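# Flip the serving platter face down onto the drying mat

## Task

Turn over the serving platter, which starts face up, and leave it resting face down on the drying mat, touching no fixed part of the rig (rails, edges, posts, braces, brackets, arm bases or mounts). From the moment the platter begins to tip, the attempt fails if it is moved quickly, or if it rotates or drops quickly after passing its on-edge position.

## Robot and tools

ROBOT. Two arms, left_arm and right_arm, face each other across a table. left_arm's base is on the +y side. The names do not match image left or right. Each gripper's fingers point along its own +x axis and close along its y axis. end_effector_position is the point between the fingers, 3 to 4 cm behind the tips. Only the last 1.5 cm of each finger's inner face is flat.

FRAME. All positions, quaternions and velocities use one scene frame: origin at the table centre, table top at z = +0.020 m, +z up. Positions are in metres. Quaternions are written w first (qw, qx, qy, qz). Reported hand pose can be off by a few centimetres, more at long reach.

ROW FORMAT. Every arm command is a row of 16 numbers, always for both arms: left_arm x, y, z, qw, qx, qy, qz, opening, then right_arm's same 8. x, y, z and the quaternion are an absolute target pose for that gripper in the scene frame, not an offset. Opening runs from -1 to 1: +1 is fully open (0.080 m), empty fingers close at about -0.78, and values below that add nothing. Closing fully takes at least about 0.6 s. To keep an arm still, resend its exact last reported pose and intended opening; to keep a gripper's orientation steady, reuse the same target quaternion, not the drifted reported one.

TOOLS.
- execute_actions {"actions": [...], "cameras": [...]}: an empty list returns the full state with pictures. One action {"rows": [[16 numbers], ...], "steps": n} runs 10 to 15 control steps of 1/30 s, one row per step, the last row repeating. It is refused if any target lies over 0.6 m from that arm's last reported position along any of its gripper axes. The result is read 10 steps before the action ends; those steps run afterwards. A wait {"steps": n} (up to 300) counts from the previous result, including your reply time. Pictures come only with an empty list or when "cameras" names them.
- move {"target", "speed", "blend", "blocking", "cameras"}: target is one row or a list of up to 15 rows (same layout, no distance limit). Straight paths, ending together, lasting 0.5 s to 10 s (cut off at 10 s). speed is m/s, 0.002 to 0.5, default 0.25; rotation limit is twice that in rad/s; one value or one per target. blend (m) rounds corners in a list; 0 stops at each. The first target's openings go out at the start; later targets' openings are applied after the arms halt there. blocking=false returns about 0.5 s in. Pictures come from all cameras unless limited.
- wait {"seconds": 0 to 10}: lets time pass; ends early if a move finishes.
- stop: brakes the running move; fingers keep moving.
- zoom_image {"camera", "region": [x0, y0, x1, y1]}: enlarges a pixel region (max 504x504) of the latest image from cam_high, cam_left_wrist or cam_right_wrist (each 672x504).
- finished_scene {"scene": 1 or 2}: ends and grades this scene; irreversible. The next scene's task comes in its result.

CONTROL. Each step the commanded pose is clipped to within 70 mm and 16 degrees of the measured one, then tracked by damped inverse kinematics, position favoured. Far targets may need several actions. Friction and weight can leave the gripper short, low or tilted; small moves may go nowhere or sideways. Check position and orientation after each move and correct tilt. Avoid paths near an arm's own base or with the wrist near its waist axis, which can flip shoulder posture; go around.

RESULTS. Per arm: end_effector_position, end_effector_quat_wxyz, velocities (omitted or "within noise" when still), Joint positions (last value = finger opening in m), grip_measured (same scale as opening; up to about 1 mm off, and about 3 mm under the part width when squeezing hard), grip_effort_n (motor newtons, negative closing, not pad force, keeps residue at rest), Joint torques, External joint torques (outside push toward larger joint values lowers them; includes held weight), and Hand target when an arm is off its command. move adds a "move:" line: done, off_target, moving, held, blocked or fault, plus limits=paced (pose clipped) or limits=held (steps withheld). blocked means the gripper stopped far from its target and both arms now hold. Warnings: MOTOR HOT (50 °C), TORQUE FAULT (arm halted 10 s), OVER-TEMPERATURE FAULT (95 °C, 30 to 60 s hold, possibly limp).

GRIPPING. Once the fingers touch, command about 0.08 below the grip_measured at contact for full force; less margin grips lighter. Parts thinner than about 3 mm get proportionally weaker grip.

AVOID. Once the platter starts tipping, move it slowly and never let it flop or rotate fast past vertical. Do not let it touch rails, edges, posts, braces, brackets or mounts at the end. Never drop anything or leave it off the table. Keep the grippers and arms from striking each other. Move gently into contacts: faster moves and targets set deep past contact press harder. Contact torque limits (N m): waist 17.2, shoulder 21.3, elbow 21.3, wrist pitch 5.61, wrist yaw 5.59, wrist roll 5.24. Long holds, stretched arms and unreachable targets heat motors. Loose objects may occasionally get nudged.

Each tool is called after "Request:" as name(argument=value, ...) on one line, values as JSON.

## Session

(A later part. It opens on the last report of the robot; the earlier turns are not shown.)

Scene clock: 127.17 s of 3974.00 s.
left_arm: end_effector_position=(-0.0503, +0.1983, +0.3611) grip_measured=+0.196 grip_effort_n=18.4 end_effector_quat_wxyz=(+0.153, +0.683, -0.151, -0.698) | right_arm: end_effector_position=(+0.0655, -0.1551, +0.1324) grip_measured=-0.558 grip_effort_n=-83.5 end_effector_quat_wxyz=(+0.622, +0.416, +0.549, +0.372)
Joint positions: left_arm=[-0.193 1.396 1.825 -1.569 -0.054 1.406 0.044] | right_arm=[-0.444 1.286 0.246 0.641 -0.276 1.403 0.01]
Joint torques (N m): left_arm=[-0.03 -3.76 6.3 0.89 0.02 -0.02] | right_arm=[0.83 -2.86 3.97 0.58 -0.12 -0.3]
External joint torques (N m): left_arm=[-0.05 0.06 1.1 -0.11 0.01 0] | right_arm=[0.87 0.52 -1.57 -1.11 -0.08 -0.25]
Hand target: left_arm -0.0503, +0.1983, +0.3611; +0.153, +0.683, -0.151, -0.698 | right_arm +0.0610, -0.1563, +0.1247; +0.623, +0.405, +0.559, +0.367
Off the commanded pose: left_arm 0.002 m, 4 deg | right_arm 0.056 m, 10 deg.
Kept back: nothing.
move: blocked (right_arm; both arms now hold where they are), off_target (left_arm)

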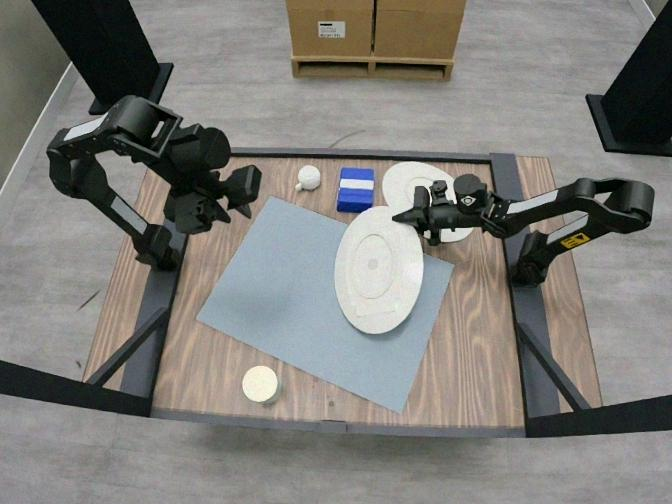

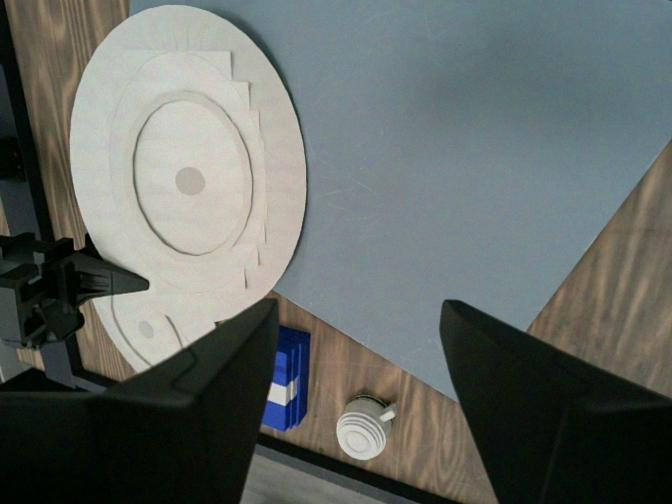

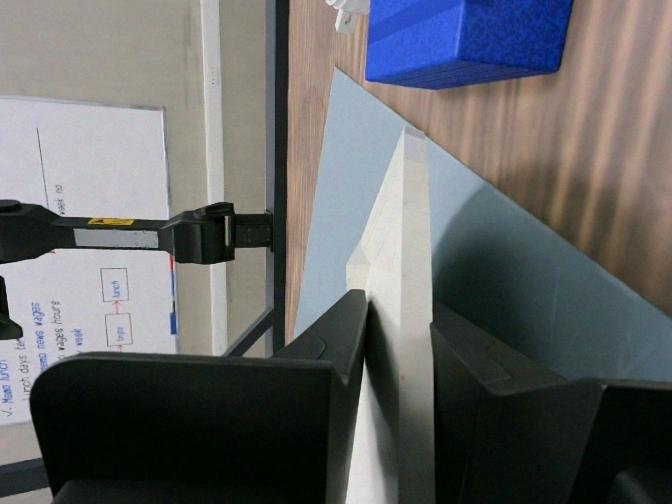

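Request:
move(target=[[-0.05,0.20,0.36,0.131,0.693,-0.128,-0.697,0.2,0.064,-0.156,0.126,0.622,0.416,0.549,0.372,-0.45],[-0.05,0.20,0.36,0.131,0.693,-0.128,-0.697,0.2,0.062,-0.160,0.092,0.615,0.375,0.585,0.365,-0.45]], speed=0.02)

Scene clock: 132.37 s of 3974.00 s.
left_arm: end_effector_position=(-0.0503, +0.1983, +0.3611) grip_measured=+0.196 grip_effort_n=18.4 end_effector_quat_wxyz=(+0.153, +0.683, -0.151, -0.698) | right_arm: end_effector_position=(+0.0756, -0.1585, +0.1058) grip_measured=-0.440 grip_effort_n=-46.7 end_effector_quat_wxyz=(+0.624, +0.401, +0.562, +0.366)
Joint positions: left_arm=[-0.193 1.396 1.825 -1.569 -0.054 1.406 0.044] | right_arm=[-0.511 1.433 0.227 0.757 -0.35 1.356 0.015]
Joint torques (N m): left_arm=[-0.25 -4.21 5.25 0.81 -0.17 -0.09] | right_arm=[1.67 -1.7 2.82 0.16 -0.9 -0.62]
External joint torques (N m): left_arm=[-0.26 -0.25 -0.03 -0.2 -0.19 -0.07] | right_arm=[1.67 2.1 -2.04 -1.51 -0.83 -0.57]
Hand target: left_arm -0.0500, +0.1999, +0.3595; +0.151, +0.685, -0.150, -0.696 | right_arm +0.0621, -0.1609, +0.0926; +0.617, +0.376, +0.587, +0.366
Off the commanded pose: left_arm 0.002 m, 4 deg | right_arm 0.019 m, 4 deg.
joint sent to its limit (left arm) — joint 4 (wrist pitch), lower limit.
Kept back: nothing.
move: off_target (left_arm, right_arm)

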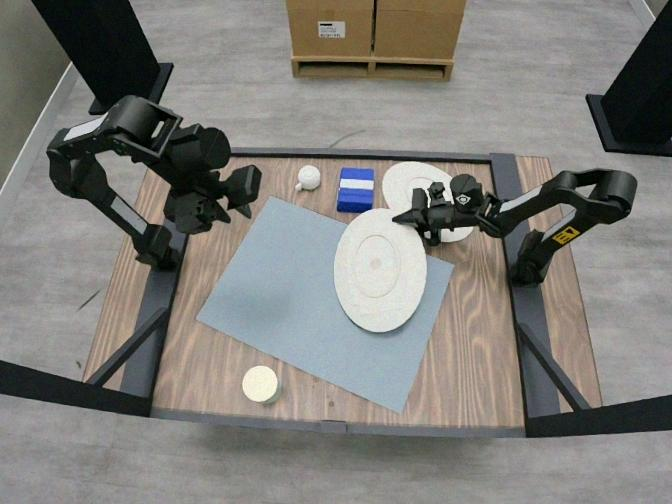

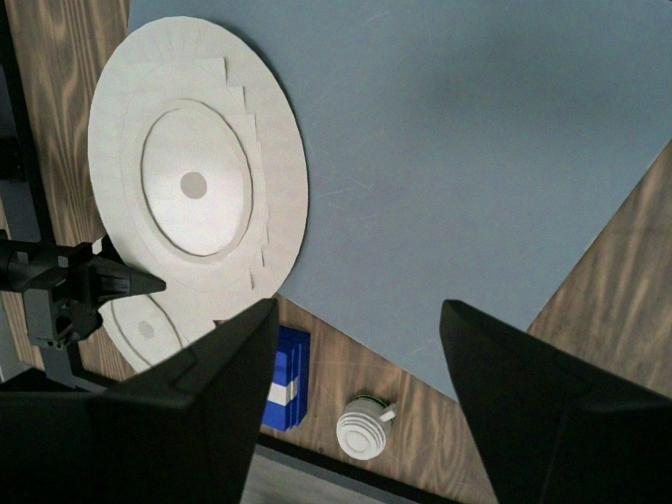

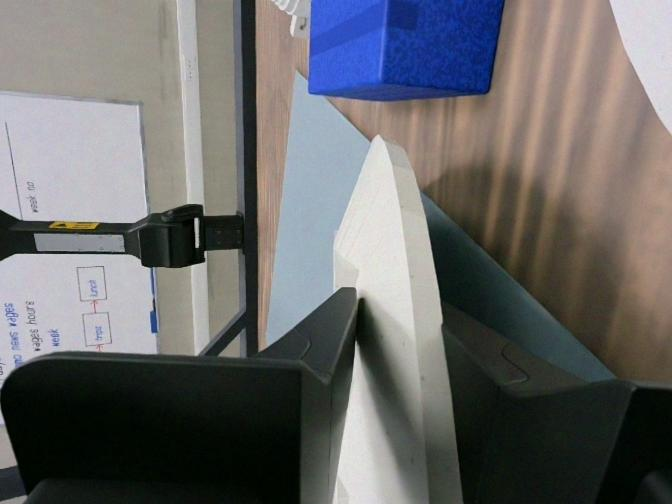

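Request:
move(target=[[-0.05,0.20,0.36,0.131,0.693,-0.128,-0.697,0.2,0.075,-0.159,0.104,0.624,0.401,0.562,0.366,-0.25],[-0.05,0.20,0.36,0.131,0.693,-0.128,-0.697,0.2,0.074,-0.160,0.075,0.640,0.340,0.610,0.310,-0.25]], speed=0.02)

Scene clock: 139.90 s of 3974.00 s.
left_arm: end_effector_position=(-0.0503, +0.1983, +0.3611) grip_measured=+0.196 grip_effort_n=18.4 end_effector_quat_wxyz=(+0.153, +0.683, -0.151, -0.698) | right_arm: end_effector_position=(+0.0833, -0.1566, +0.0917) grip_measured=-0.247 grip_effort_n=-17.0 end_effector_quat_wxyz=(+0.647, +0.360, +0.588, +0.326)
Joint positions: left_arm=[-0.193 1.396 1.825 -1.569 -0.054 1.406 0.044] | right_arm=[-0.521 1.446 0.316 0.541 -0.33 1.3 0.024]
Joint torques (N m): left_arm=[-0.26 -4.21 5.23 0.81 -0.17 -0.09] | right_arm=[1.24 -1.05 3.49 -0.21 -0.36 -0.16]
External joint torques (N m): left_arm=[-0.26 -0.31 -0.03 -0.19 -0.18 -0.07] | right_arm=[1.2 3.09 -1.61 -1.8 -0.26 -0.11]
Motor temperatures (°C): left_arm=[29 35 31 29 25 31] | right_arm=[28 31 30 31 31 27]
Hand target: left_arm -0.0500, +0.1999, +0.3595; +0.151, +0.685, -0.150, -0.696 | right_arm +0.0740, -0.1610, +0.0758; +0.642, +0.341, +0.612, +0.311
Off the commanded pose: left_arm 0.002 m, 4 deg | right_arm 0.019 m, 4 deg.
joint sent to its limit (left arm) — joint 4 (wrist pitch), lower limit.
Kept back: nothing.
move: off_target (left_arm, right_arm)

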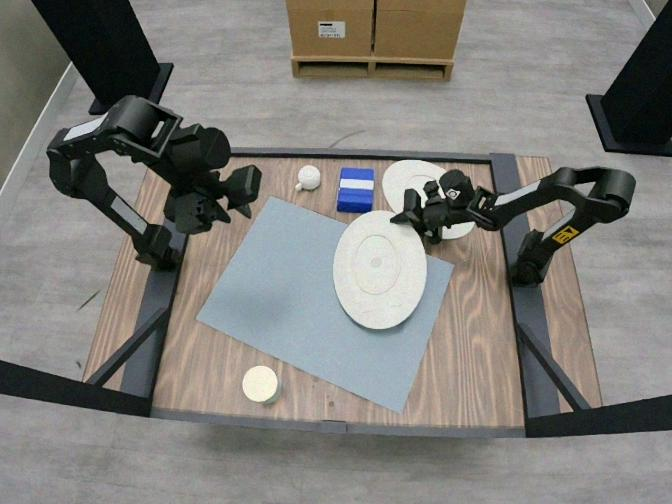

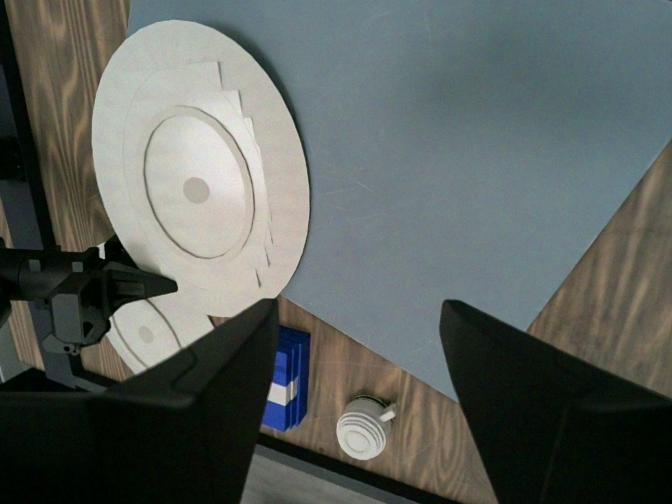

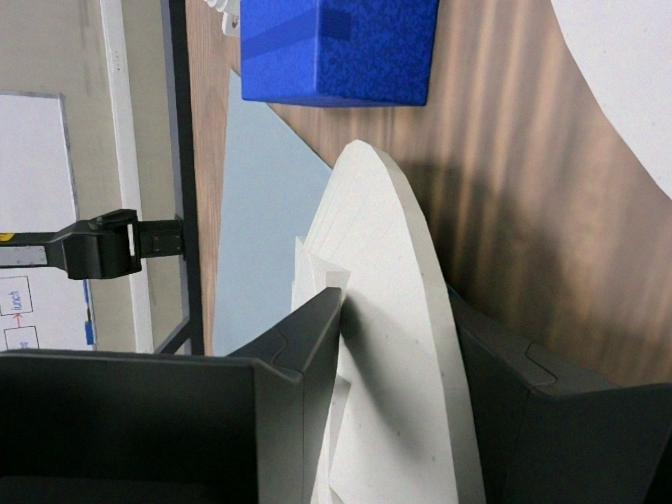

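Request:
move(target=[[-0.05,0.20,0.36,0.131,0.693,-0.128,-0.697,0.2,0.083,-0.157,0.088,0.647,0.360,0.588,0.326,0.1],[-0.05,0.20,0.36,0.131,0.693,-0.128,-0.697,0.2,0.070,-0.160,0.074,0.650,0.290,0.640,0.280,0.1]], speed=0.02)

Scene clock: 147.43 s of 3974.00 s.
left_arm: end_effector_position=(-0.0503, +0.1983, +0.3611) grip_measured=+0.196 grip_effort_n=18.4 end_effector_quat_wxyz=(+0.153, +0.683, -0.151, -0.698) | right_arm: end_effector_position=(+0.0779, -0.1609, +0.0779) grip_measured=+0.103 grip_effort_n=-16.0 end_effector_quat_wxyz=(+0.659, +0.300, +0.630, +0.281)
Joint positions: left_arm=[-0.193 1.396 1.825 -1.569 -0.054 1.406 0.044] | right_arm=[-0.504 1.444 0.41 0.266 -0.313 1.245 0.04]
Joint torques (N m): left_arm=[-0.25 -4.2 5.25 0.81 -0.16 -0.09] | right_arm=[1.52 -4.22 4.65 0.43 -0.41 0.06]
External joint torques (N m): left_arm=[-0.25 -0.29 0.02 -0.17 -0.18 -0.07] | right_arm=[1.53 0.17 -0.75 -1.03 -0.3 0.1]
Hand target: left_arm -0.0500, +0.1999, +0.3595; +0.151, +0.685, -0.150, -0.696 | right_arm +0.0701, -0.1602, +0.0742; +0.652, +0.291, +0.642, +0.281
Off the commanded pose: left_arm 0.002 m, 4 deg | right_arm 0.009 m, 2 deg.
joint sent to its limit (left arm) — joint 4 (wrist pitch), lower limit.
Kept back: nothing.
move: off_target (left_arm, right_arm)

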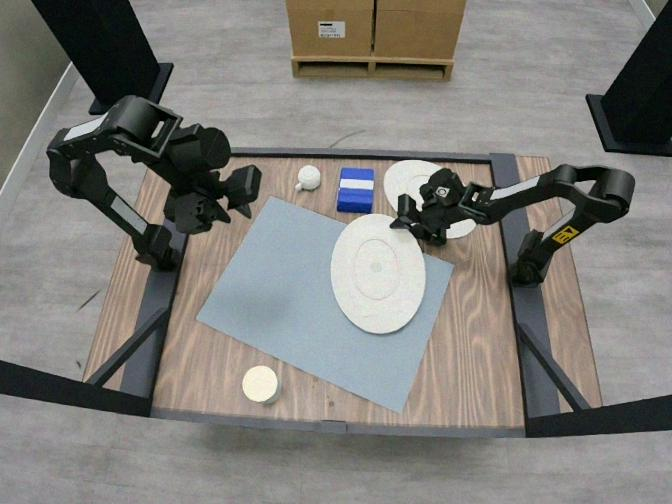

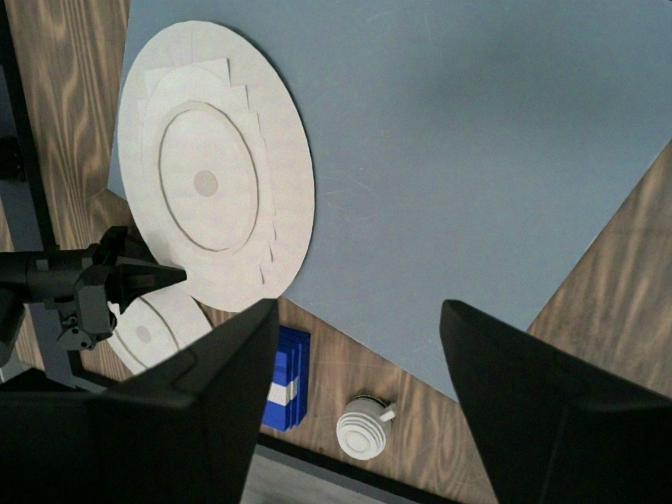

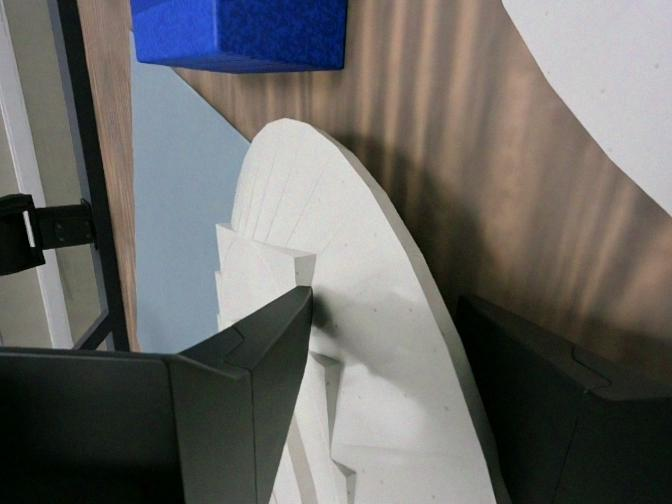

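Request:
move(target=[[-0.05,0.20,0.36,0.131,0.693,-0.128,-0.697,0.2,0.077,-0.161,0.077,0.659,0.300,0.630,0.281,0.3],[-0.05,0.20,0.36,0.131,0.693,-0.128,-0.697,0.2,0.083,-0.175,0.077,0.659,0.290,0.635,0.281,0.3]], speed=0.02)

Scene clock: 151.50 s of 3974.00 s.
left_arm: end_effector_position=(-0.0503, +0.1983, +0.3611) grip_measured=+0.196 grip_effort_n=18.4 end_effector_quat_wxyz=(+0.153, +0.683, -0.151, -0.698) | right_arm: end_effector_position=(+0.0847, -0.1708, +0.0798) grip_measured=+0.298 grip_effort_n=8.1 end_effector_quat_wxyz=(+0.660, +0.292, +0.632, +0.283)
Joint positions: left_arm=[-0.193 1.396 1.825 -1.569 -0.054 1.406 0.044] | right_arm=[-0.559 1.413 0.408 0.212 -0.356 1.189 0.048]
Joint torques (N m): left_arm=[-0.26 -4.22 5.26 0.81 -0.17 -0.09] | right_arm=[-0.32 -5.78 3.01 0.96 -0.25 -0.2]
External joint torques (N m): left_arm=[-0.27 -0.38 0.03 -0.2 -0.17 -0.07] | right_arm=[-0.33 -1.56 -2.47 -0.48 -0.12 -0.16]
Hand target: left_arm -0.0500, +0.1999, +0.3595; +0.151, +0.685, -0.150, -0.696 | right_arm +0.0830, -0.1750, +0.0769; +0.659, +0.290, +0.635, +0.281
Off the commanded pose: left_arm 0.002 m, 4 deg | right_arm 0.005 m, 1 deg.
joint sent to its limit (left arm) — joint 4 (wrist pitch), lower limit.
Kept back: nothing.
move: off_target (left_arm)

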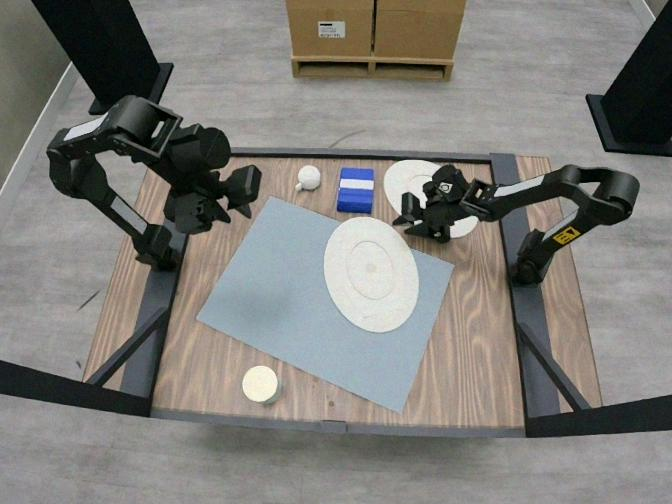

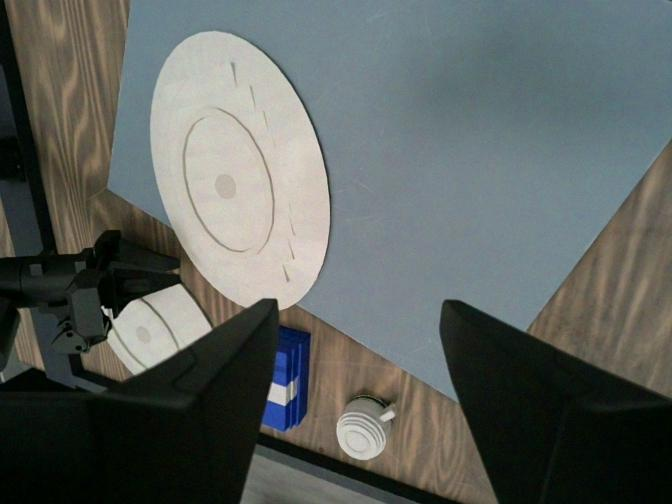

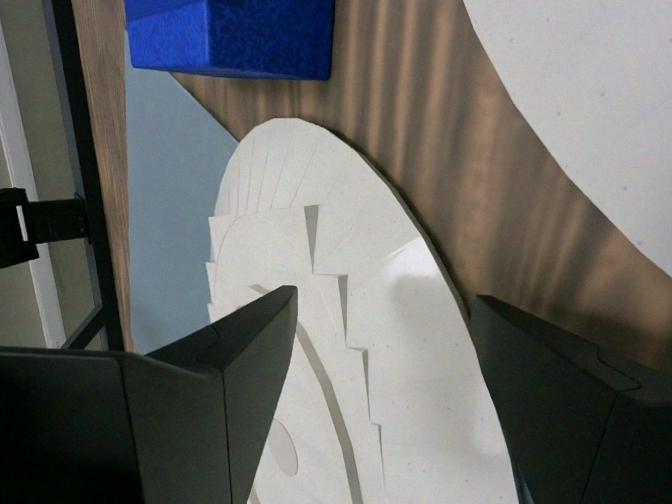

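Request:
move(target=[[-0.0503,0.1983,0.3611,0.153,0.683,-0.151,-0.698,0.2,0.098,-0.200,0.079,0.659,0.290,0.635,0.281,0.3],[-0.0503,0.1983,0.3611,0.153,0.683,-0.151,-0.698,0.2,0.09,-0.23,0.22,0.659,0.290,0.635,0.281,0.3]], speed=[0.03,0.12])

Request:
zoom_image(camera="cam_high", region=[300, 190, 460, 350])

Scene clock: 154.63 s of 3974.00 s.
left_arm: end_effector_position=(-0.0503, +0.1983, +0.3611) grip_measured=+0.196 grip_effort_n=18.4 end_effector_quat_wxyz=(+0.153, +0.683, -0.151, -0.698) | right_arm: end_effector_position=(+0.0893, -0.2306, +0.2147) grip_measured=+0.298 grip_effort_n=8.1 end_effector_quat_wxyz=(+0.659, +0.288, +0.638, +0.275)
Joint positions: left_arm=[-0.193 1.396 1.825 -1.569 -0.054 1.406 0.044] | right_arm=[-0.771 0.968 0.767 -0.687 -0.496 1.015 0.048]
Joint torques (N m): left_arm=[-0.01 -3.71 6.33 0.87 0.06 -0.03] | right_arm=[-0.54 -3.4 7.11 0.83 -0.35 -0.22]
External joint torques (N m): left_arm=[0 0.21 1.04 -0.15 0.04 -0.01] | right_arm=[-0.53 -1.05 0.35 -0.45 -0.14 -0.18]
Hand target: left_arm -0.0503, +0.1983, +0.3611; +0.153, +0.683, -0.151, -0.698 | right_arm +0.0900, -0.2300, +0.2200; +0.659, +0.290, +0.635, +0.281
Off the commanded pose: left_arm 0.000 m, 0 deg | right_arm 0.005 m, 1 deg.
Kept back: nothing.
move: done

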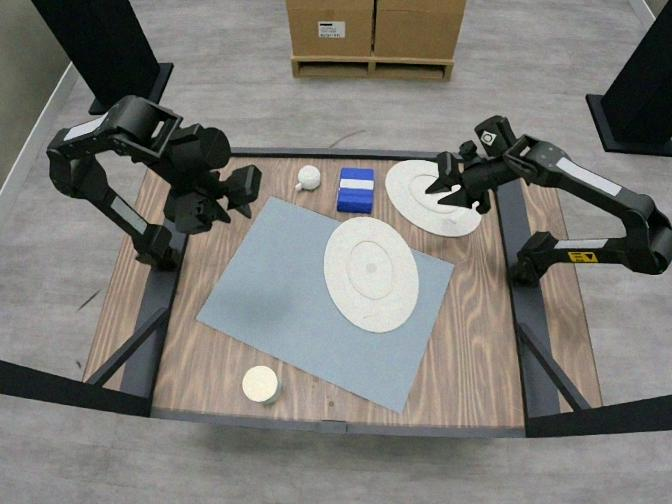

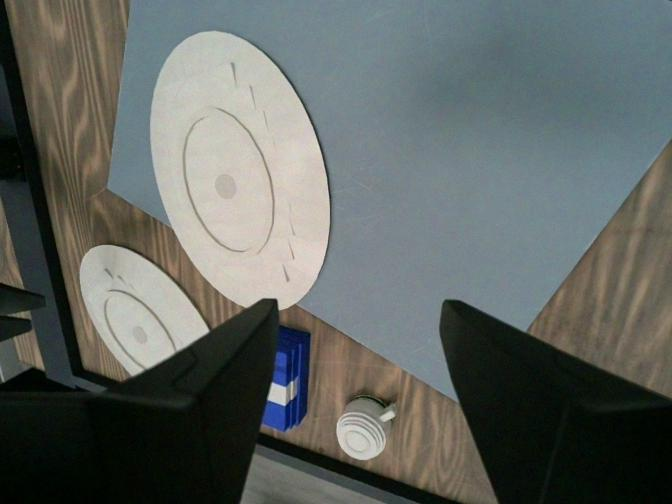

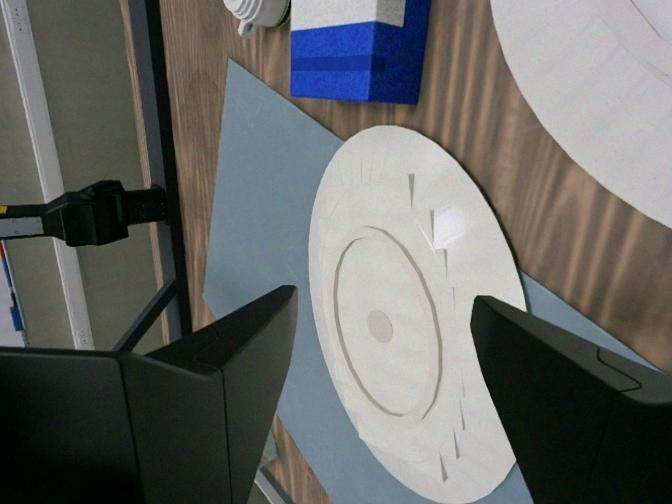

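Scaled by 3.150 from the camera's 672x504 image, which has a finer 960x720 frame.

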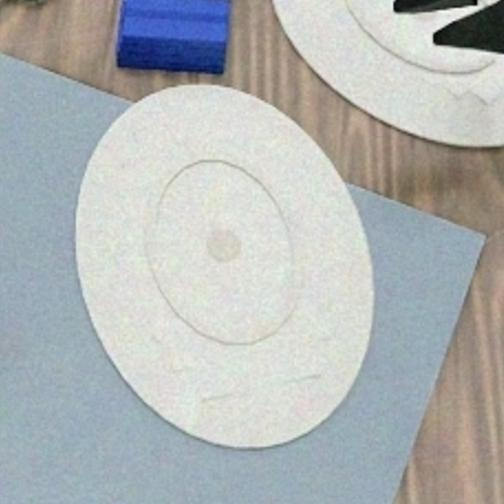

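Request:
finished_scene(scene=1)

The scene is finished: the task was done.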